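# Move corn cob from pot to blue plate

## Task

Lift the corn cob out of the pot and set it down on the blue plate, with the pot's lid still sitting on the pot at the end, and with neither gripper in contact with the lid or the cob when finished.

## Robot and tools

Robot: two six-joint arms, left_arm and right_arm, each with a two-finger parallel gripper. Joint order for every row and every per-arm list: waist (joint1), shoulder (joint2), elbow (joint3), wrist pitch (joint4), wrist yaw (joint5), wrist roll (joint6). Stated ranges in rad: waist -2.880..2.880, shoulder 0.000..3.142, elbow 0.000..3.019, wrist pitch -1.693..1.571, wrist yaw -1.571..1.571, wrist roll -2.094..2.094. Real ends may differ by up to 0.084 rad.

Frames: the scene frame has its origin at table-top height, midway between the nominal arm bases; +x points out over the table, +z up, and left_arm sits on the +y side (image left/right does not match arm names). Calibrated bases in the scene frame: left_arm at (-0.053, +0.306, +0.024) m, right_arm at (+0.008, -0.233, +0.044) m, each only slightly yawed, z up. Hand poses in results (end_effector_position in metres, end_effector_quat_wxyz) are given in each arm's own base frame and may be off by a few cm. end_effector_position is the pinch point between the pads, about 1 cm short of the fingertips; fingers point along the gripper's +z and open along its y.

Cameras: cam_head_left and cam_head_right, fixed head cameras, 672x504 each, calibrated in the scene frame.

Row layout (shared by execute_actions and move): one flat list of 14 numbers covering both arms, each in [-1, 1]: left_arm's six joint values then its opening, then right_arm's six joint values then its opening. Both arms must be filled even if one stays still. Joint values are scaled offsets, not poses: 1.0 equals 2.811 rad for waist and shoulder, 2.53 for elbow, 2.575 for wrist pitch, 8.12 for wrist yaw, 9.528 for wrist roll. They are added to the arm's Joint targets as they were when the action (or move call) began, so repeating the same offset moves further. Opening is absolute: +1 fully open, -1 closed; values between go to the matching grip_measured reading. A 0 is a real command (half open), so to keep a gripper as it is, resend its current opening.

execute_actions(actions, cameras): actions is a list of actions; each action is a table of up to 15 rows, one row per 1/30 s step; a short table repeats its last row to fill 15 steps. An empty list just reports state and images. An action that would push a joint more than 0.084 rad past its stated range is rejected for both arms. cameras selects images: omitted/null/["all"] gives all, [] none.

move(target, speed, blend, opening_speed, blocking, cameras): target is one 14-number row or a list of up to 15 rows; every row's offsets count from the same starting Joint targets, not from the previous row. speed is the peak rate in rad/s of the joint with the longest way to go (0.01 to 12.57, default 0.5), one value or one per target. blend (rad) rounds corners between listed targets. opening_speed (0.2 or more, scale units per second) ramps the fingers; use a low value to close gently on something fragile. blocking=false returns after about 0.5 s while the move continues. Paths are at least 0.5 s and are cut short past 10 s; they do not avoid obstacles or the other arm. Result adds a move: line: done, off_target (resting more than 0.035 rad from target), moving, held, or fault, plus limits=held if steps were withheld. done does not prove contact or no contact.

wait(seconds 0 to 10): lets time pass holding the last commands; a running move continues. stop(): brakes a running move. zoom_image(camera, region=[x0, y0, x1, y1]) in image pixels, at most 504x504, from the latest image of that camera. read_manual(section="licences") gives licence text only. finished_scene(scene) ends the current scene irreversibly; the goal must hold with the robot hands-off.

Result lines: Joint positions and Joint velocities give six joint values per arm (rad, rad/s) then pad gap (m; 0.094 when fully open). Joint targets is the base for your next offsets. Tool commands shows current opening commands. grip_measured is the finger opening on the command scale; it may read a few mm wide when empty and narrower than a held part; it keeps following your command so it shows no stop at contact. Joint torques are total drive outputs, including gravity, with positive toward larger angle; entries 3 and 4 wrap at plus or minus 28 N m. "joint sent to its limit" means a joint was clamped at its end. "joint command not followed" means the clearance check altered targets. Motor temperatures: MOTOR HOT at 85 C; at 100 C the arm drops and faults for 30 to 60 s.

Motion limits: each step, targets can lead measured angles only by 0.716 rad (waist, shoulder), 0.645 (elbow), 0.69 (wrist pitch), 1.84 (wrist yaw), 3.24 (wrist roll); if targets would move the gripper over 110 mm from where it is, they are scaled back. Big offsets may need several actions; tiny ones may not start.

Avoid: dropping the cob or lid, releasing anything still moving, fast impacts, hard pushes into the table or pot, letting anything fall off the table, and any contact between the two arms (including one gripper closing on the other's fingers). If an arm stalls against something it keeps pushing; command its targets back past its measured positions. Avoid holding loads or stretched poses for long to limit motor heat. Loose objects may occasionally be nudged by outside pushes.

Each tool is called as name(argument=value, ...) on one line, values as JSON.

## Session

execute_actions(actions=[])

zoom_image(camera="cam_head_left", region=[250, 180, 400, 330])

zoom_image(camera="cam_head_right", region=[250, 180, 400, 330])

Scene clock: 0.00 s.
left_arm: end_effector_position=(+0.3785, -0.1923, +0.2734) grip_measured=+1.000 end_effector_quat_wxyz=(+0.651, +0.351, +0.597, -0.310) | right_arm: end_effector_position=(+0.6509, -0.4272, +0.1925) grip_measured=+1.000 end_effector_quat_wxyz=(+0.504, -0.349, +0.773, +0.165)
Joint positions: left_arm=[-0.174 1.107 0.436 0.729 0.799 0.046 0.094] | right_arm=[-0.78 2.515 2.63 -1.583 -1.115 -1.563 0.094]
Joint velocities: within noise
Joint torques (N m): no reading
Motor temperatures (°C): left_arm=[30 33 37 27 28 25 28] | right_arm=[26 30 34 28 27 26 25]
Heat: left arm: hottest elbow 37 °C; right arm: hottest elbow 34 °C.
Joint targets: left_arm=[-0.174 1.107 0.458 0.733 0.799 0.046] | right_arm=[-0.780 2.501 2.658 -1.581 -1.115 -1.563]
Tool commands: left_gripper/opening=+1.0 right_gripper/opening=+1.0

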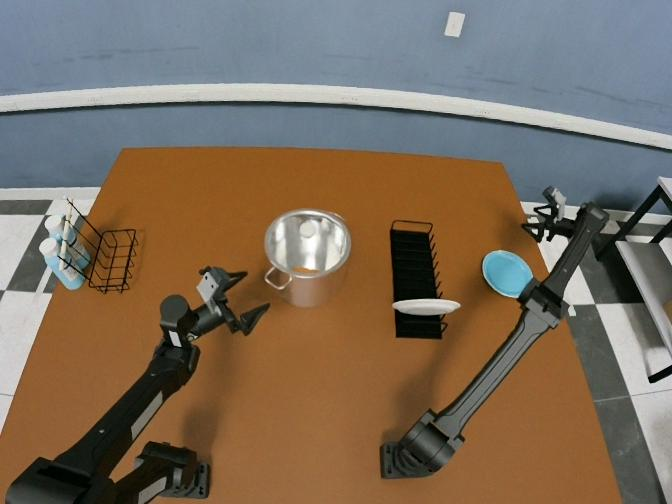

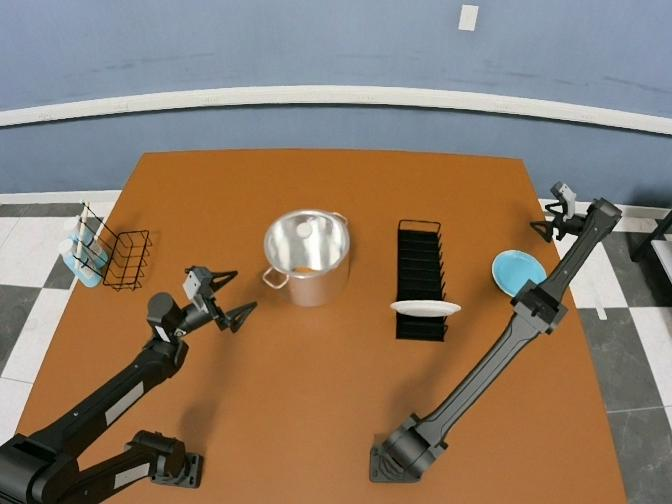

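Scaled by 3.360 from the camera's 672x504 image, which has a finer 960x720 frame.

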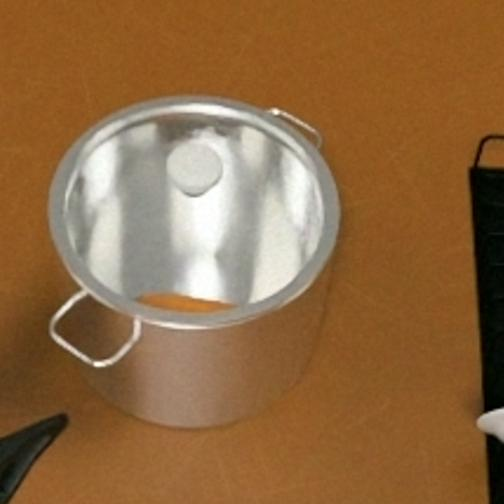

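Scaled by 3.360 from the camera's 672x504 image, which has a finer 960x720 frame.

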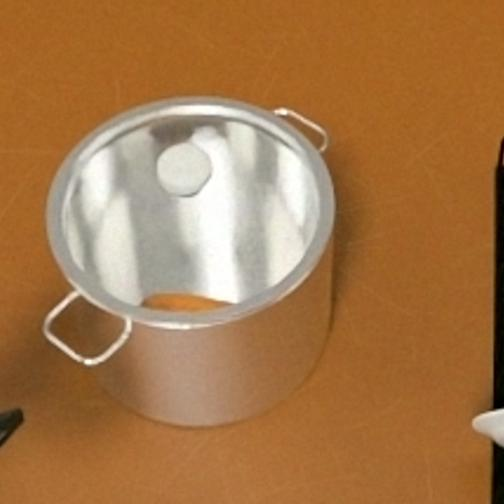

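move(target=[-0.1092,0.2238,0.4783,-0.5138,-0.0984,-0.0048,1,0.2063,-0.2636,-0.3194,-0.0117,0.1373,0.0521,0.9], speed=0.8)

zoom_image(camera="cam_head_left", region=[250, 160, 370, 280])

zoom_image(camera="cam_head_right", region=[250, 160, 370, 280])

Scene clock: 28.53 s.
left_arm: end_effector_position=(+0.6331, -0.3263, +0.2962) grip_measured=+1.000 end_effector_quat_wxyz=(+0.415, +0.220, +0.877, -0.099) | right_arm: end_effector_position=(+0.5456, -0.1125, +0.2719) grip_measured=+0.902 end_effector_quat_wxyz=(+0.018, -0.423, +0.906, -0.012)
Joint positions: left_arm=[-0.474 1.714 1.601 -0.578 0.004 0.015 0.094] | right_arm=[-0.203 1.776 1.855 -1.606 -0.003 -1.077 0.089]
Joint torques (N m): left_arm=[-1.9 -14.56 16.36 1.63 -0.11 -0.1] | right_arm=[0.79 -16.91 6.84 0.2 -0.1 0.05]
Heat: left arm: hottest elbow 41 °C; right arm: hottest elbow 37 °C.
Joint targets: left_arm=[-0.481 1.736 1.668 -0.590 0.000 0.000] | right_arm=[-0.200 1.760 1.849 -1.611 0.000 -1.066]
move: off_target (left_arm); left_arm: the elbow is farthest, 0.066 rad from its target

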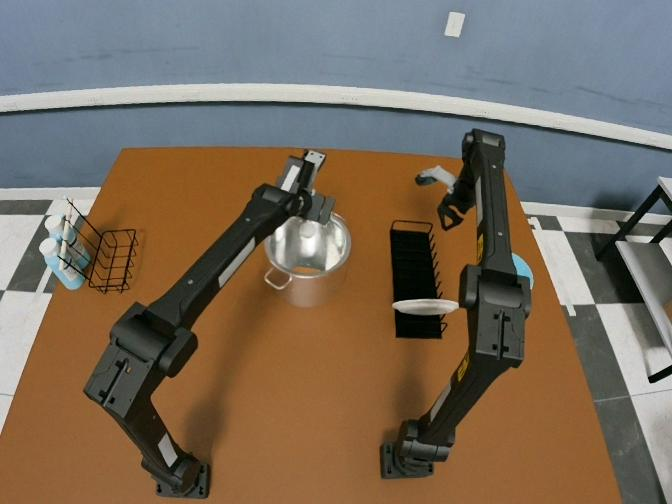

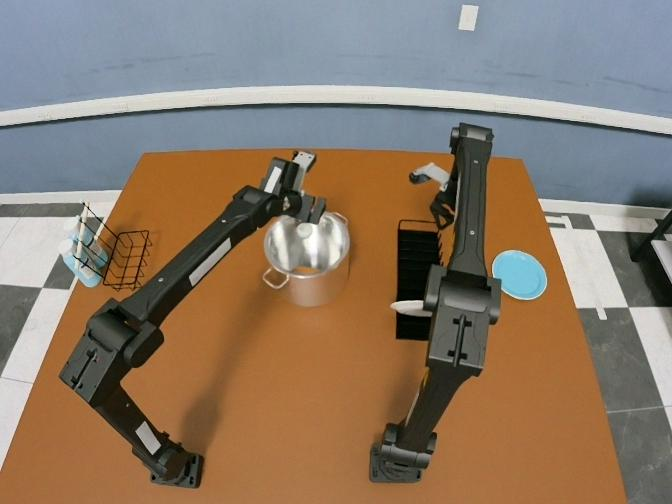

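Scaled by 4.200 from the camera's 672x504 image, which has a finer 960x720 frame.

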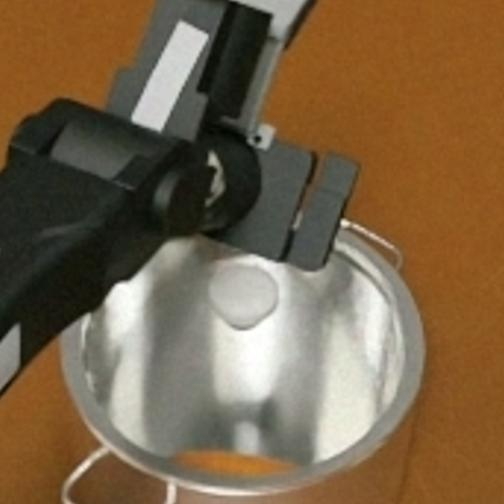

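Scaled by 4.200 from the camera's 672x504 image, which has a finer 960x720 frame.

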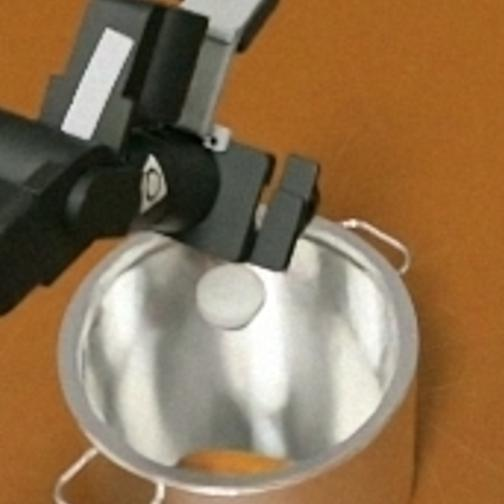

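move(target=[[0,0.0213,-0.0945,0.1029,0,0,1,0,0,0,0,0,0,0.9],[0,0.0213,-0.0945,0.1029,0,0,-0.6,0,0,0,0,0,0,0.9]], speed=0.2, opening_speed=0.8)

zoom_image(camera="cam_head_left", region=[250, 180, 370, 300])

Scene clock: 41.77 s.
left_arm: end_effector_position=(+0.6372, -0.3315, +0.2081) grip_measured=-0.161 end_effector_quat_wxyz=(+0.421, +0.220, +0.874, -0.102) | right_arm: end_effector_position=(+0.5456, -0.1125, +0.2719) grip_measured=+0.902 end_effector_quat_wxyz=(+0.018, -0.423, +0.906, -0.012)
Joint positions: left_arm=[-0.478 1.776 1.44 -0.338 0.004 0.013 0.039] | right_arm=[-0.203 1.776 1.855 -1.606 -0.003 -1.076 0.089]
Joint torques (N m): left_arm=[-2.2 -14.62 8.91 2.74 -0.18 -0.1] | right_arm=[0.85 -16.91 6.84 0.18 -0.11 0.05]
Motor temperatures (°C): left_arm=[30 34 44 27 28 25 28] | right_arm=[26 34 37 28 27 26 25]
Heat: left arm: hottest elbow 44 °C; right arm: hottest elbow 37 °C.
Joint targets: left_arm=[-0.481 1.796 1.429 -0.325 0.001 0.000] | right_arm=[-0.200 1.760 1.849 -1.611 0.000 -1.066]
move: done

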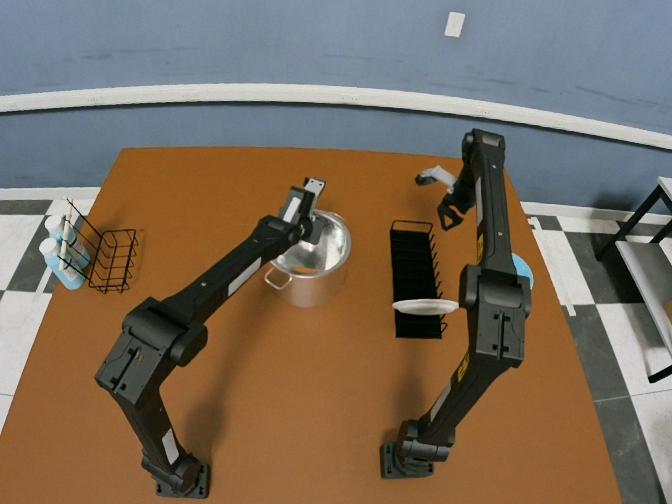

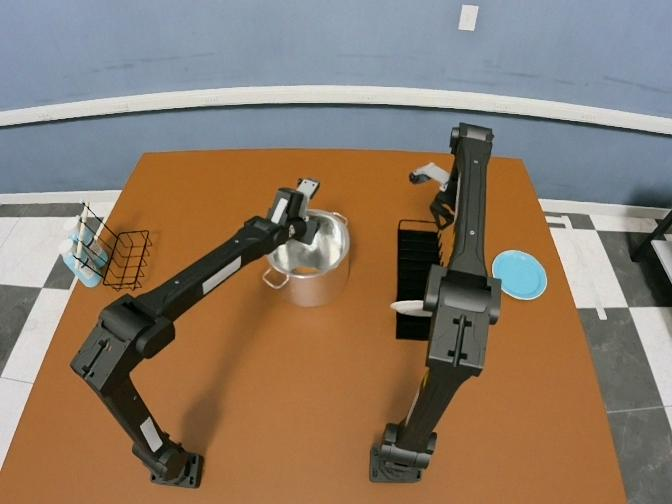

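Scaled by 4.200 from the camera's 672x504 image, which has a finer 960x720 frame.

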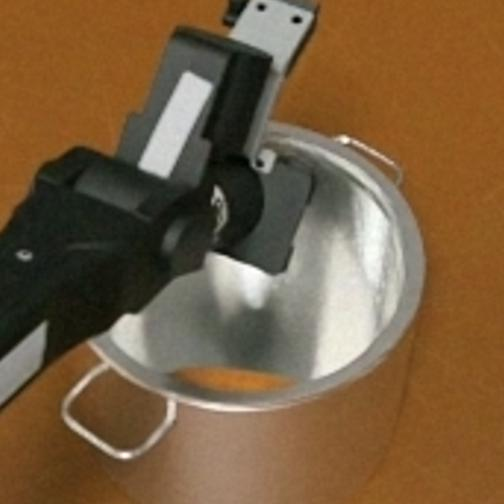

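move(target=[[0,-0.0395,0.2024,-0.1534,0,0,-0.6,0,0,0,0,0,0,0.9],[0.2134,-0.0395,0.2024,-0.1534,0,0,-0.6,0,0,0,0,0,0,0.9]], speed=[0.3,0.5])

zoom_image(camera="cam_head_left", region=[250, 200, 370, 320])

zoom_image(camera="cam_head_right", region=[250, 200, 370, 320])

Scene clock: 55.93 s.
left_arm: end_effector_position=(+0.7296, +0.0759, +0.3319) grip_measured=-0.162 end_effector_quat_wxyz=(+0.416, -0.041, +0.908, +0.023) | right_arm: end_effector_position=(+0.5456, -0.1125, +0.2719) grip_measured=+0.902 end_effector_quat_wxyz=(+0.018, -0.423, +0.906, -0.012)
Joint positions: left_arm=[0.105 1.776 1.79 -0.726 0.002 0.013 0.039] | right_arm=[-0.203 1.776 1.855 -1.606 -0.003 -1.076 0.089]
Joint torques (N m): left_arm=[-0.79 -21.66 19.73 2.26 -0.04 -0.05] | right_arm=[0.79 -16.91 6.84 0.2 -0.11 0.05]
Heat: left arm: hottest elbow 45 °C; right arm: hottest elbow 37 °C.
Joint targets: left_arm=[0.115 1.711 1.898 -0.722 0.001 0.004] | right_arm=[-0.200 1.760 1.849 -1.611 0.000 -1.066]
move: off_target (left_arm); left_arm: the elbow is farthest, 0.151 rad from its target

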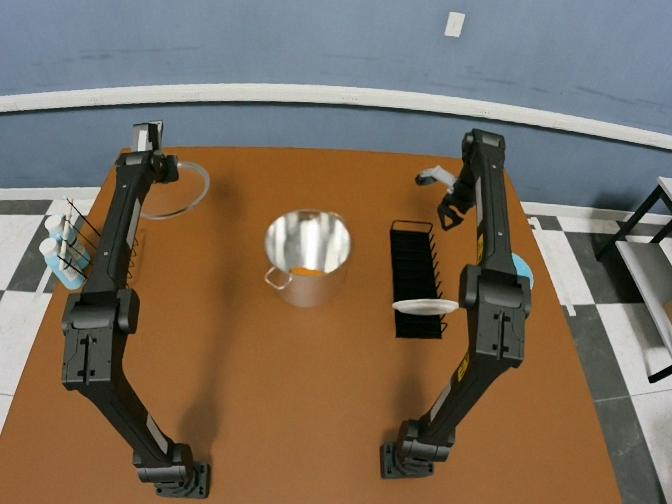

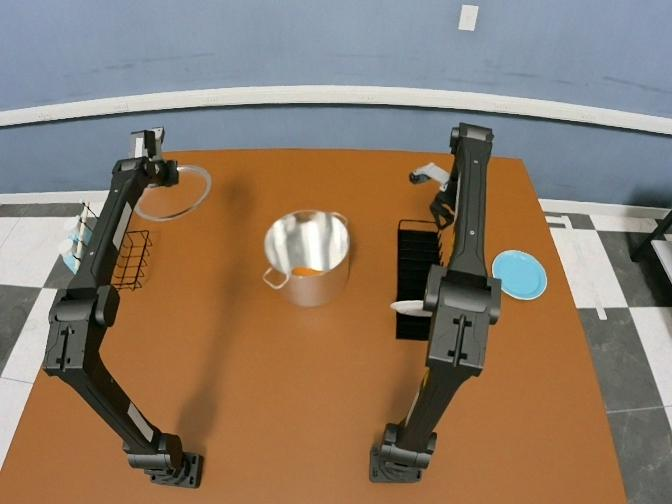

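Scaled by 4.200 from the camera's 672x504 image, which has a finer 960x720 frame.

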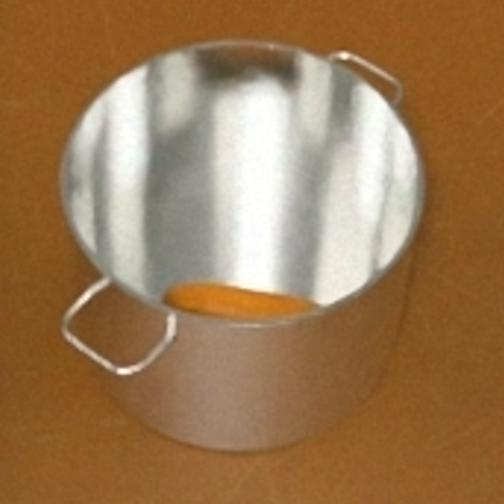

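Scaled by 4.200 from the camera's 672x504 image, which has a finer 960x720 frame.

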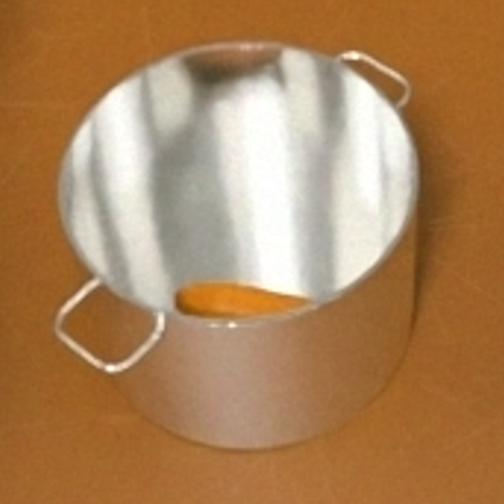

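move(target=[0,0,0,0,0,0,-0.6,0.2106,0.0729,0.0348,-0.0283,0,0.0101,0.85], speed=0.5)

zoom_image(camera="cam_head_left", region=[250, 180, 370, 300])

zoom_image(camera="cam_head_right", region=[250, 180, 370, 300])

Scene clock: 103.23 s.
left_arm: end_effector_position=(+0.7299, +0.0759, +0.3327) grip_measured=-0.162 end_effector_quat_wxyz=(+0.416, -0.041, +0.908, +0.023) | right_arm: end_effector_position=(+0.5190, +0.2200, +0.1816) grip_measured=+0.852 end_effector_quat_wxyz=(-0.090, -0.635, +0.767, +0.027)
Joint positions: left_arm=[0.105 1.776 1.791 -0.726 0.002 0.013 0.039] | right_arm=[0.402 1.962 1.879 -1.675 0 -0.981 0.087]
Joint torques (N m): left_arm=[-1.38 -22.3 19.89 2.24 -0.07 -0.06] | right_arm=[-0.09 -17.32 11.3 -0.38 -0.19 0.02]
Motor temperatures (°C): left_arm=[30 36 53 27 28 25 30] | right_arm=[26 35 38 28 27 26 25]
Heat: left arm: hottest elbow 53 °C; right arm: hottest elbow 38 °C.
Joint targets: left_arm=[0.115 1.711 1.898 -0.722 0.001 0.004] | right_arm=[0.392 1.965 1.938 -1.684 0.000 -0.970]
move: off_target (left_arm, right_arm); left_arm: the elbow is farthest, 0.107 rad from its target; right_arm: the elbow is farthest, 0.058 rad from its target

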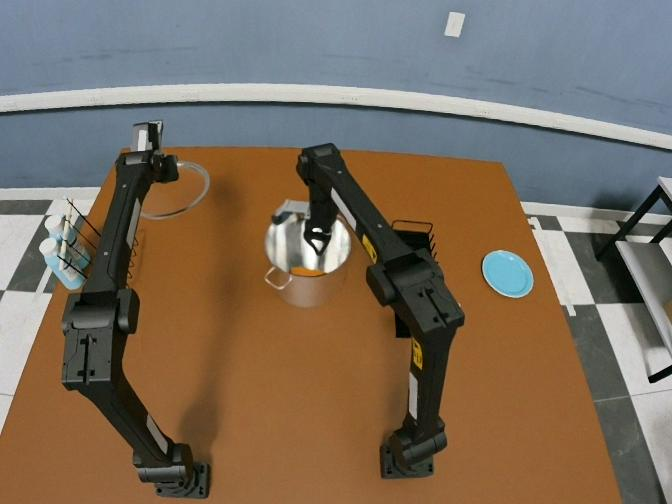

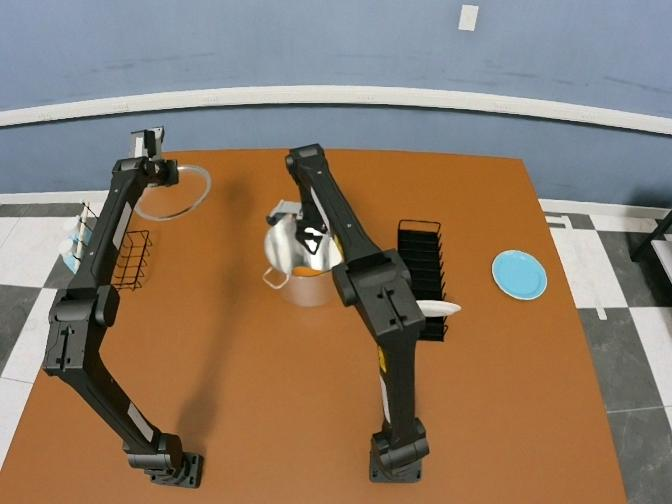

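Scaled by 4.200 from the camera's 672x504 image, which has a finer 960x720 frame.

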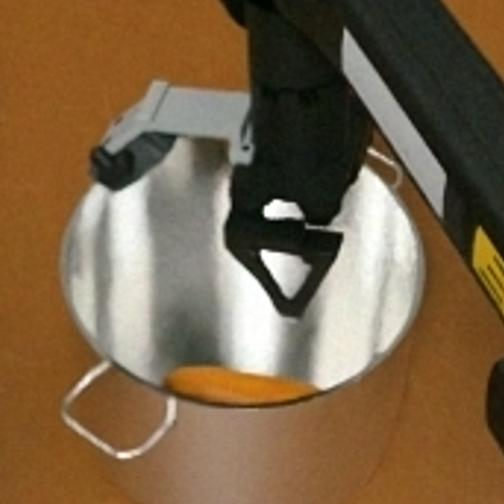

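Scaled by 4.200 from the camera's 672x504 image, which has a finer 960x720 frame.

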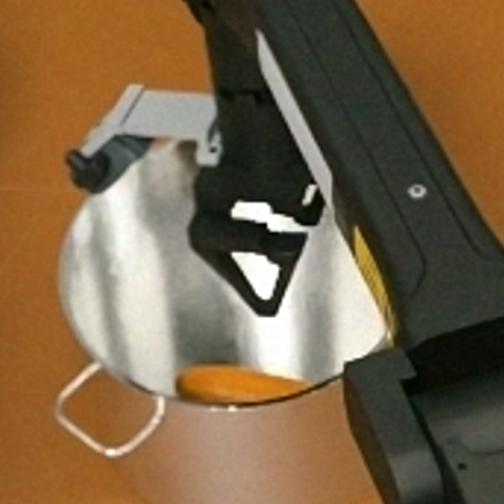

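move(target=[0,0,0,0,0,0,-0.6,-0.0046,0.0196,-0.0743,0.0955,0,0.001,0.85], speed=0.3)

zoom_image(camera="cam_head_left", region=[250, 180, 370, 300])

zoom_image(camera="cam_head_right", region=[250, 180, 370, 300])

Scene clock: 113.87 s.
left_arm: end_effector_position=(+0.7299, +0.0759, +0.3327) grip_measured=-0.162 end_effector_quat_wxyz=(+0.416, -0.041, +0.908, +0.023) | right_arm: end_effector_position=(+0.5369, +0.2223, +0.0988) grip_measured=+0.852 end_effector_quat_wxyz=(-0.068, -0.629, +0.774, +0.020)
Joint positions: left_arm=[0.105 1.776 1.791 -0.726 0.002 0.013 0.039] | right_arm=[0.393 2.019 1.754 -1.447 0 -0.971 0.087]
Joint torques (N m): left_arm=[-1.44 -22.07 19.93 2.26 -0.06 -0.04] | right_arm=[-0.44 -17.9 6.42 0.36 -0.19 0.04]
Motor temperatures (°C): left_arm=[29 36 55 27 28 25 30] | right_arm=[26 35 38 28 27 26 25]
Heat: left arm: hottest elbow 55 °C; right arm: hottest elbow 38 °C.
Joint targets: left_arm=[0.115 1.711 1.898 -0.722 0.001 0.004] | right_arm=[0.379 2.020 1.750 -1.438 0.000 -0.961]
move: off_target (left_arm); left_arm: the elbow is farthest, 0.107 rad from its target

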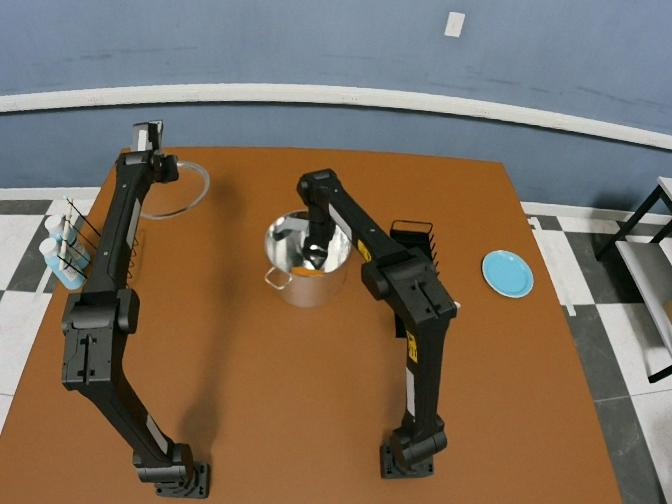

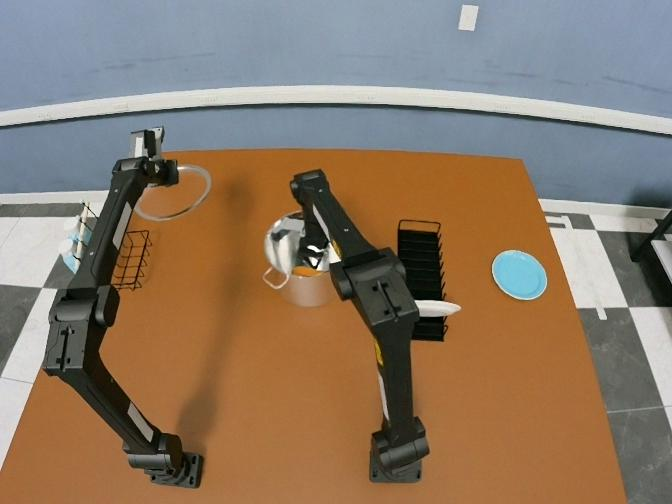

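Scaled by 4.200 from the camera's 672x504 image, which has a finer 960x720 frame.

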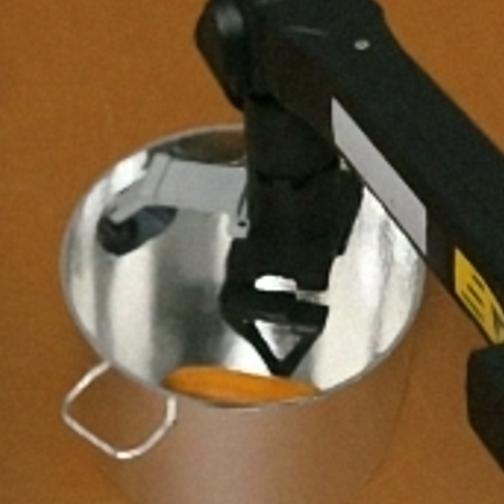

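Scaled by 4.200 from the camera's 672x504 image, which has a finer 960x720 frame.

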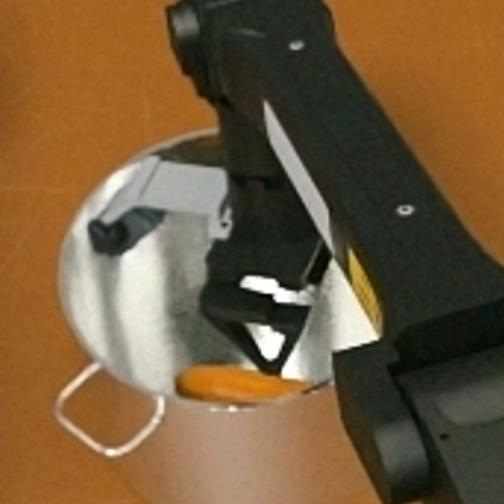

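move(target=[0,0,0,0,0,0,-0.6,0,0.0391,-0.0435,0.0847,0,0,0.85], speed=0.15)

zoom_image(camera="cam_head_left", region=[250, 180, 370, 300])

zoom_image(camera="cam_head_right", region=[250, 180, 370, 300])

Scene clock: 126.50 s.
left_arm: end_effector_position=(+0.7299, +0.0759, +0.3327) grip_measured=-0.162 end_effector_quat_wxyz=(+0.416, -0.041, +0.908, +0.023) | right_arm: end_effector_position=(+0.5391, +0.2232, -0.0034) grip_measured=+0.852 end_effector_quat_wxyz=(-0.066, -0.629, +0.774, +0.020)
Joint positions: left_arm=[0.105 1.776 1.791 -0.726 0.002 0.013 0.039] | right_arm=[0.393 2.125 1.644 -1.229 0 -0.971 0.087]
Joint torques (N m): left_arm=[-0.85 -22.65 19.93 2.29 -0.09 -0.02] | right_arm=[-0.44 -18.02 5.81 0.38 -0.19 0.03]
Motor temperatures (°C): left_arm=[29 36 57 27 28 25 30] | right_arm=[26 35 38 28 27 26 25]
Heat: left arm: hottest elbow 57 °C; right arm: hottest elbow 38 °C.
Joint targets: left_arm=[0.115 1.711 1.898 -0.722 0.001 0.004] | right_arm=[0.379 2.130 1.640 -1.220 0.000 -0.961]
move: off_target (left_arm); left_arm: the elbow is farthest, 0.107 rad from its target

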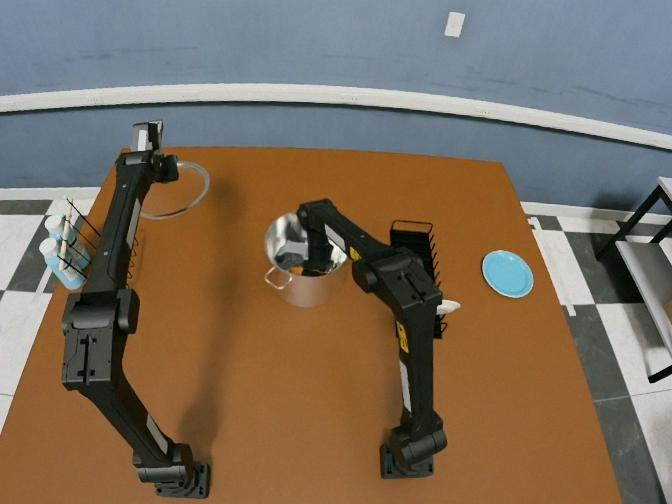

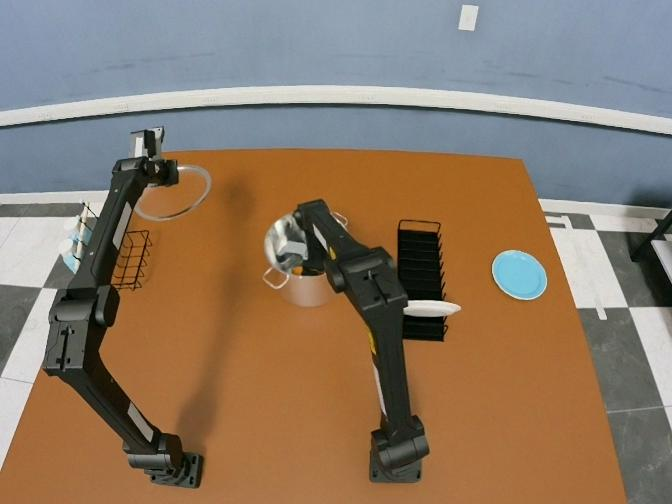

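Scaled by 4.200 from the camera's 672x504 image, which has a finer 960x720 frame.

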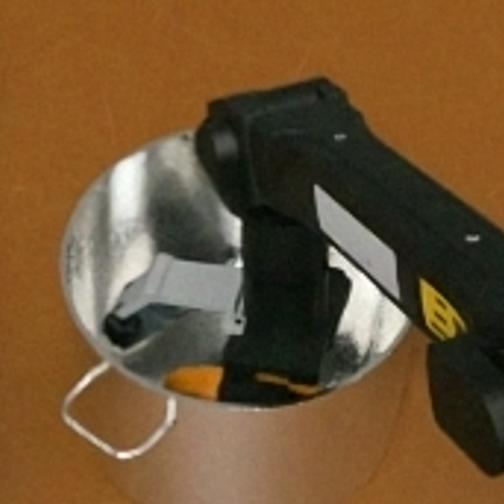

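Scaled by 4.200 from the camera's 672x504 image, which has a finer 960x720 frame.

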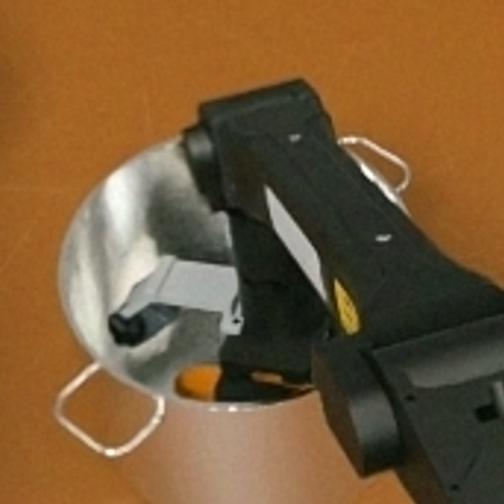

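move(target=[[0,0,0,0,0,0,-0.6,0,0.0031,-0.0032,0.0064,0,0,0.85],[0,0,0,0,0,0,-0.6,0,0.0031,-0.0032,0.0064,0,0,-0.6]], speed=0.1, opening_speed=0.6)

zoom_image(camera="cam_head_left", region=[250, 180, 370, 300])

Scene clock: 136.13 s.
left_arm: end_effector_position=(+0.7299, +0.0759, +0.3327) grip_measured=-0.162 end_effector_quat_wxyz=(+0.416, -0.041, +0.908, +0.023) | right_arm: end_effector_position=(+0.5396, +0.2235, -0.0088) grip_measured=+0.075 end_effector_quat_wxyz=(-0.064, -0.629, +0.775, +0.019)
Joint positions: left_arm=[0.105 1.776 1.791 -0.726 0.002 0.013 0.039] | right_arm=[0.393 2.13 1.637 -1.212 -0.001 -0.971 0.051]
Joint torques (N m): left_arm=[-1.26 -21.95 19.79 2.25 -0.01 -0.03] | right_arm=[-0.44 -17.73 5.7 0.4 -0.17 0.03]
Motor temperatures (°C): left_arm=[29 37 58 27 28 25 30] | right_arm=[26 35 38 28 27 26 25]
Heat: left arm: hottest elbow 58 °C; right arm: hottest elbow 38 °C.
Joint targets: left_arm=[0.115 1.711 1.898 -0.722 0.001 0.004] | right_arm=[0.379 2.139 1.632 -1.203 0.000 -0.961]
move: off_target (left_arm); left_arm: the elbow is farthest, 0.107 rad from its target

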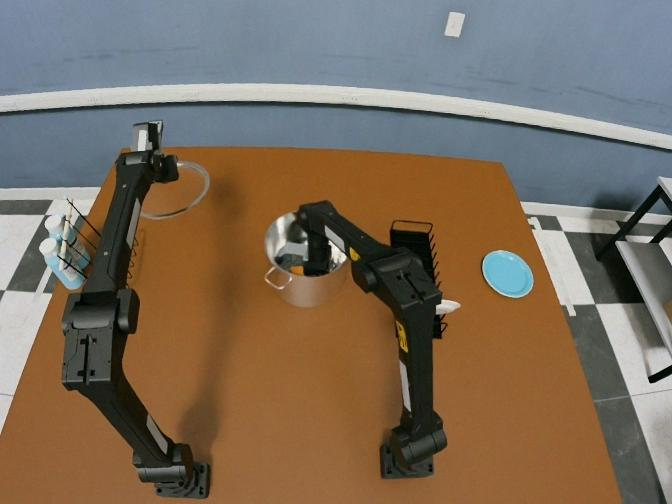

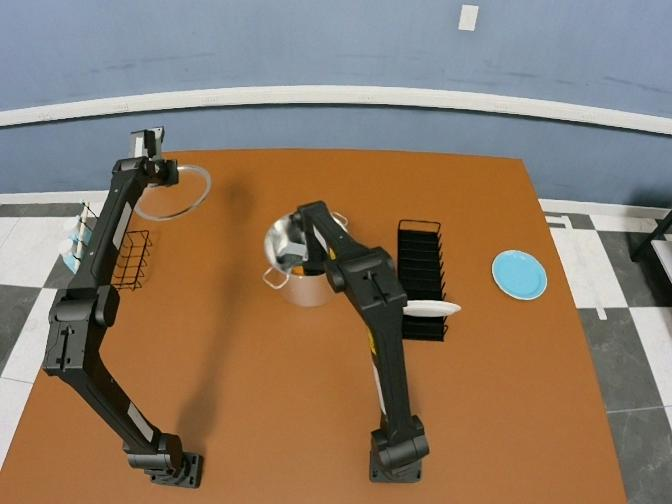

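Scaled by 4.200 from the camera's 672x504 image, which has a finer 960x720 frame.

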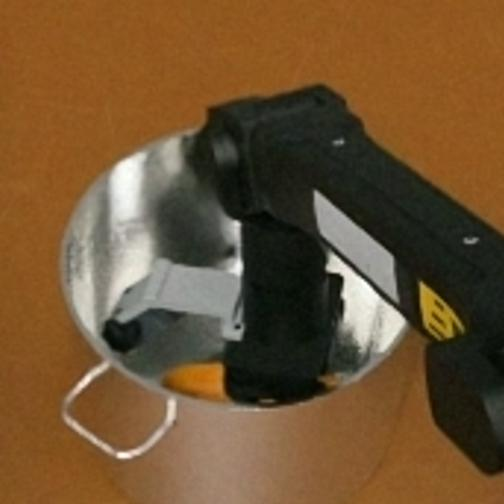

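move(target=[[0,0,0,0,0,0,-0.6,0,-0.0459,0.0664,-0.0882,0,0,-0.6],[0,0,0,0,0,0,-0.6,0,-0.0672,0.1573,-0.1775,0,0,-0.6],[0,0,0,0,0,0,-0.6,-0.3664,-0.0672,0.1573,-0.1775,0,0,-0.6]], speed=[0.25,0.3,0.5], blend=[0.05,0.03,0], cameras=["cam_head_left"])

zoom_image(camera="cam_head_left", region=[440, 170, 590, 320])

Scene clock: 166.93 s.
left_arm: end_effector_position=(+0.7299, +0.0759, +0.3327) grip_measured=-0.162 end_effector_quat_wxyz=(+0.416, -0.041, +0.908, +0.023) | right_arm: end_effector_position=(+0.4677, -0.3651, +0.1989) grip_measured=+0.075 end_effector_quat_wxyz=(-0.034, -0.153, +0.987, +0.035)
Joint positions: left_arm=[0.105 1.776 1.791 -0.726 0.002 0.013 0.039] | right_arm=[-0.662 1.983 1.965 -1.652 0.002 -0.969 0.051]
Joint torques (N m): left_arm=[-0.32 -21.95 19.86 2.36 -0.03 -0.09] | right_arm=[1.32 -20.66 11.84 -0.23 -0.28 0.02]
Motor temperatures (°C): left_arm=[29 37 61 27 28 25 30] | right_arm=[26 35 38 28 27 26 26]
Heat: left arm: hottest elbow 61 °C; right arm: hottest elbow 38 °C.
Joint targets: left_arm=[0.115 1.711 1.898 -0.722 0.001 0.004] | right_arm=[-0.651 1.950 2.029 -1.661 0.000 -0.961]
move: off_target (left_arm, right_arm); left_arm: the elbow is farthest, 0.107 rad from its target; right_arm: the elbow is farthest, 0.065 rad from its target
Images, in order (width x height): cam_head_left 672x504.

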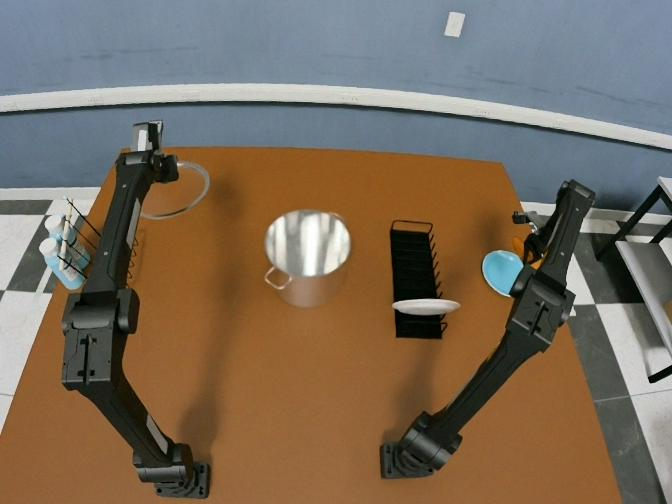

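Scaled by 3.360 from the camera's 672x504 image, which has a finer 960x720 frame.

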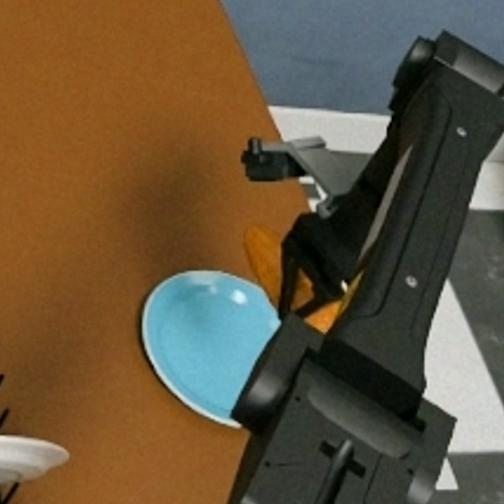

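move(target=[[0,0,0,0,0,0,-0.6,0.0039,0.1387,0.1289,0,0,0,-0.6],[0,0,0,0,0,0,-0.6,0.0039,0.1551,0.0755,0.0625,0,0,-0.6]], speed=[0.3,0.2], blend=[0.04,0], cameras=["cam_head_left"])

zoom_image(camera="cam_head_left", region=[450, 200, 570, 320])

Scene clock: 178.90 s.
left_arm: end_effector_position=(+0.7299, +0.0759, +0.3327) grip_measured=-0.162 end_effector_quat_wxyz=(+0.416, -0.041, +0.908, +0.023) | right_arm: end_effector_position=(+0.5494, -0.4223, +0.0205) grip_measured=+0.075 end_effector_quat_wxyz=(-0.042, -0.157, +0.986, +0.044)
Joint positions: left_arm=[0.105 1.776 1.791 -0.726 0.002 0.013 0.039] | right_arm=[-0.654 2.403 2.216 -1.506 0.002 -0.969 0.051]
Joint torques (N m): left_arm=[-1.14 -22.07 19.82 2.35 -0.06 -0.07] | right_arm=[1.55 -23.53 7.15 0.39 -0.28 0.01]
Motor temperatures (°C): left_arm=[29 37 62 27 28 25 30] | right_arm=[26 35 39 28 27 26 27]
Heat: left arm: hottest elbow 62 °C; right arm: hottest elbow 39 °C.
Joint targets: left_arm=[0.115 1.711 1.898 -0.722 0.001 0.004] | right_arm=[-0.640 2.386 2.220 -1.500 0.000 -0.961]
move: off_target (left_arm); left_arm: the elbow is farthest, 0.107 rad from its target
Images, in order (width x height): cam_head_left 672x504.

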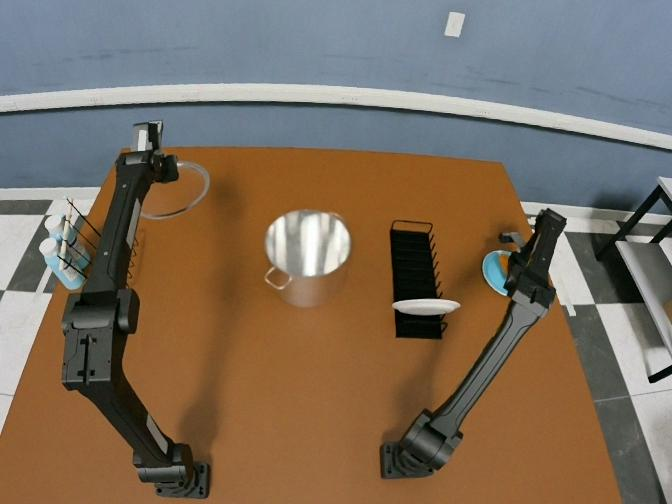

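Scaled by 4.200 from the camera's 672x504 image, which has a finer 960x720 frame.

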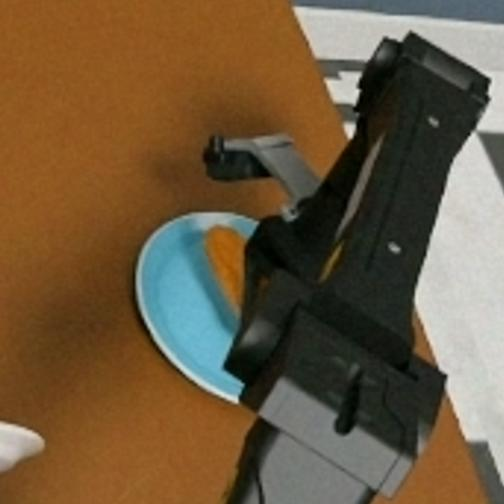

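move(target=[0,0,0,0,0,0,-0.6,0,0.0064,-0.0198,0.0229,0,0,-0.6], speed=0.06, cameras=["cam_head_left"])

zoom_image(camera="cam_head_left", region=[450, 200, 570, 320])

Scene clock: 193.70 s.
left_arm: end_effector_position=(+0.7299, +0.0759, +0.3327) grip_measured=-0.162 end_effector_quat_wxyz=(+0.416, -0.041, +0.908, +0.023) | right_arm: end_effector_position=(+0.5479, -0.4211, -0.0033) grip_measured=+0.075 end_effector_quat_wxyz=(-0.041, -0.157, +0.986, +0.043)
Joint positions: left_arm=[0.105 1.776 1.791 -0.726 0.002 0.013 0.039] | right_arm=[-0.654 2.412 2.17 -1.448 0.001 -0.969 0.051]
Joint torques (N m): left_arm=[-0.97 -22.36 19.9 2.33 -0.07 -0.06] | right_arm=[1.44 -22.77 6.83 0.38 -0.29 0.02]
Motor temperatures (°C): left_arm=[29 38 64 27 28 25 30] | right_arm=[26 36 38 28 27 26 27]
Heat: left arm: hottest elbow 64 °C; right arm: hottest elbow 38 °C.
Joint targets: left_arm=[0.115 1.711 1.898 -0.722 0.001 0.004] | right_arm=[-0.640 2.404 2.170 -1.441 -0.001 -0.961]
move: off_target (left_arm); left_arm: the elbow is farthest, 0.107 rad from its target
Images, in order (width x height): cam_head_left 672x504.

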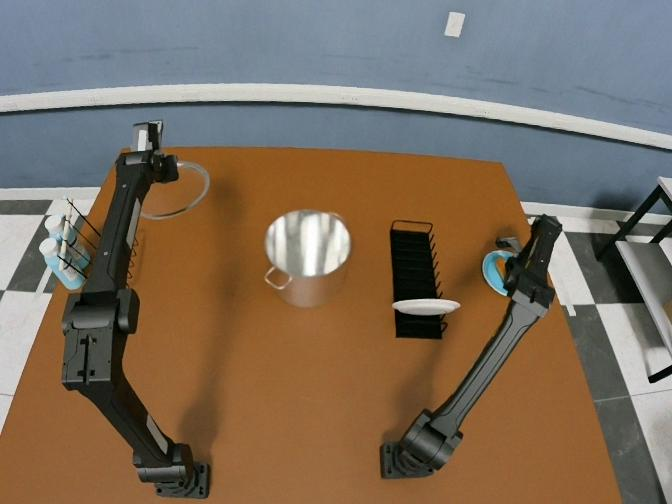

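Scaled by 4.200 from the camera's 672x504 image, which has a finer 960x720 frame.

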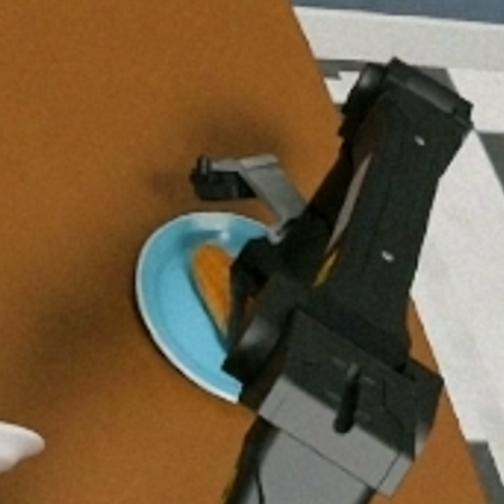

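move(target=[0,0,0,0,0,0,-0.6,0,0.0018,-0.0044,0.0052,0,0,-0.6], speed=0.05, cameras=["cam_head_left"])

zoom_image(camera="cam_head_left", region=[450, 200, 570, 320])

Scene clock: 204.17 s.
left_arm: end_effector_position=(+0.7299, +0.0759, +0.3327) grip_measured=-0.162 end_effector_quat_wxyz=(+0.416, -0.041, +0.908, +0.023) | right_arm: end_effector_position=(+0.5482, -0.4213, -0.0044) grip_measured=+0.075 end_effector_quat_wxyz=(-0.041, -0.157, +0.986, +0.042)
Joint positions: left_arm=[0.105 1.776 1.791 -0.726 0.002 0.013 0.039] | right_arm=[-0.654 2.412 2.167 -1.443 0.001 -0.969 0.051]
Joint torques (N m): left_arm=[-0.73 -22.42 19.97 2.4 -0.06 -0.04] | right_arm=[1.61 -22.18 6.2 0.73 -0.27 0.01]
Motor temperatures (°C): left_arm=[29 38 64 27 28 25 30] | right_arm=[26 37 38 28 27 26 27]
Heat: left arm: hottest elbow 64 °C; right arm: hottest elbow 38 °C.
Joint targets: left_arm=[0.115 1.711 1.898 -0.722 0.001 0.004] | right_arm=[-0.640 2.409 2.159 -1.427 -0.001 -0.961]
move: off_target (left_arm); left_arm: the elbow is farthest, 0.107 rad from its target
Images, in order (width x height): cam_head_left 672x504.

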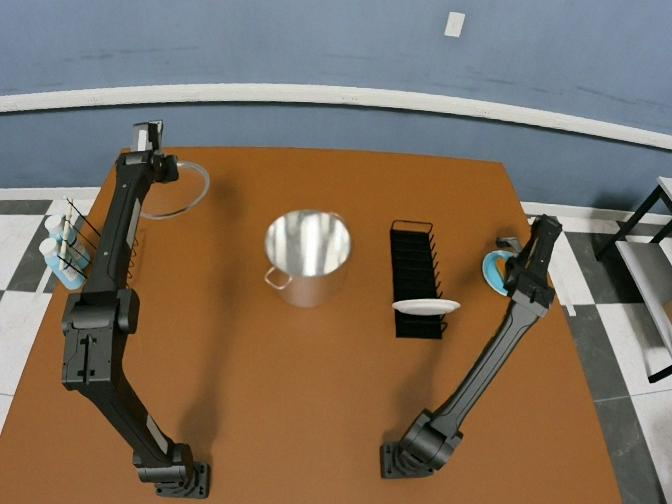

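Scaled by 4.200 from the camera's 672x504 image, which has a finer 960x720 frame.

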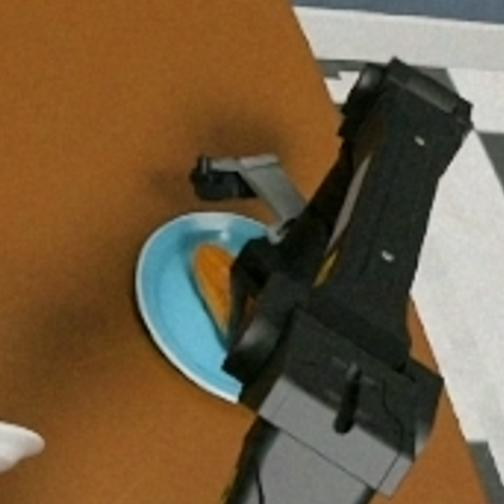

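move(target=[[0,0,0,0,0,0,-0.6,0,0,0,0,0,0,0.5],[-0.212,0,0,0,0,0,-0.6,0,-0.0744,0.0162,-0.0905,0,0,0.5]], speed=0.4, opening_speed=0.6)

zoom_image(camera="cam_head_left", region=[450, 200, 570, 320])

zoom_image(camera="cam_head_left", region=[230, 160, 390, 320])

Scene clock: 225.17 s.
left_arm: end_effector_position=(+0.6478, -0.3448, +0.3327) grip_measured=-0.162 end_effector_quat_wxyz=(+0.405, +0.226, +0.880, -0.099) | right_arm: end_effector_position=(+0.5180, -0.3981, +0.1245) grip_measured=+0.498 end_effector_quat_wxyz=(-0.048, -0.156, +0.985, +0.050)
Joint positions: left_arm=[-0.488 1.776 1.791 -0.726 0.001 0.013 0.039] | right_arm=[-0.654 2.224 2.167 -1.652 0.001 -0.969 0.07]
Joint torques (N m): left_arm=[-1.73 -21.42 19.86 2.52 0.04 -0.07] | right_arm=[1.55 -22.53 9.46 -0.28 -0.28 0.01]
Motor temperatures (°C): left_arm=[29 38 65 27 28 25 30] | right_arm=[26 38 38 28 27 26 27]
Heat: left arm: hottest elbow 65 °C; right arm: hottest shoulder 38 °C.
Joint targets: left_arm=[-0.481 1.711 1.898 -0.722 0.001 0.004] | right_arm=[-0.640 2.200 2.200 -1.660 -0.001 -0.961]
move: off_target (left_arm); left_arm: the elbow is farthest, 0.107 rad from its target

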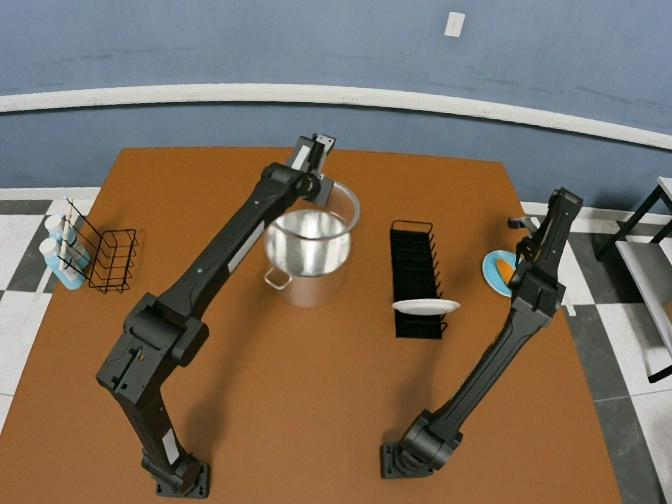

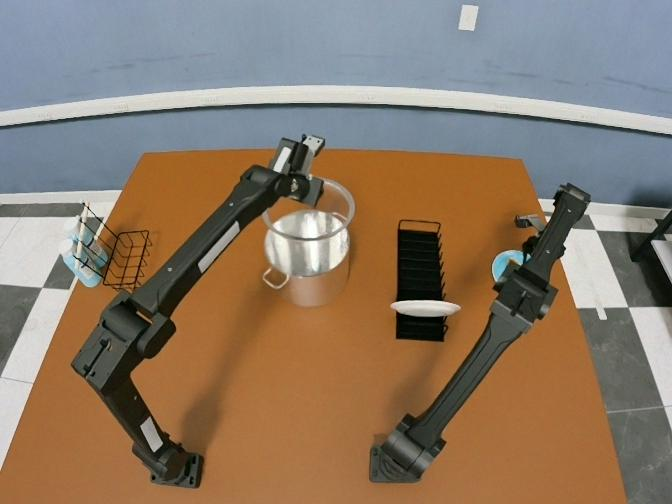

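Scaled by 4.200 from the camera's 672x504 image, which has a finer 960x720 frame.

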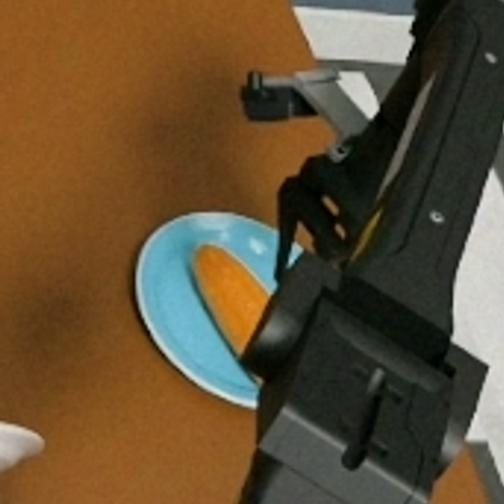

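Scaled by 3.150 from the camera's 672x504 image, which has a finer 960x720 frame.

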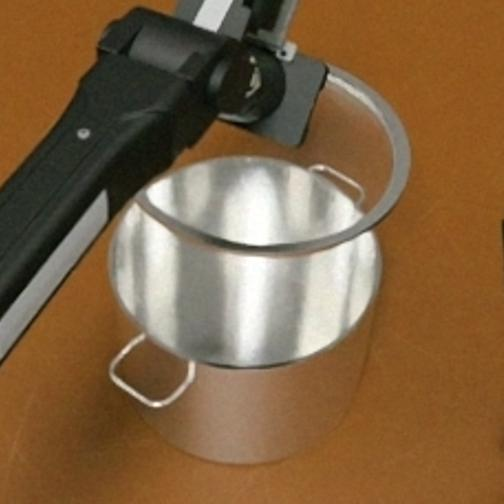

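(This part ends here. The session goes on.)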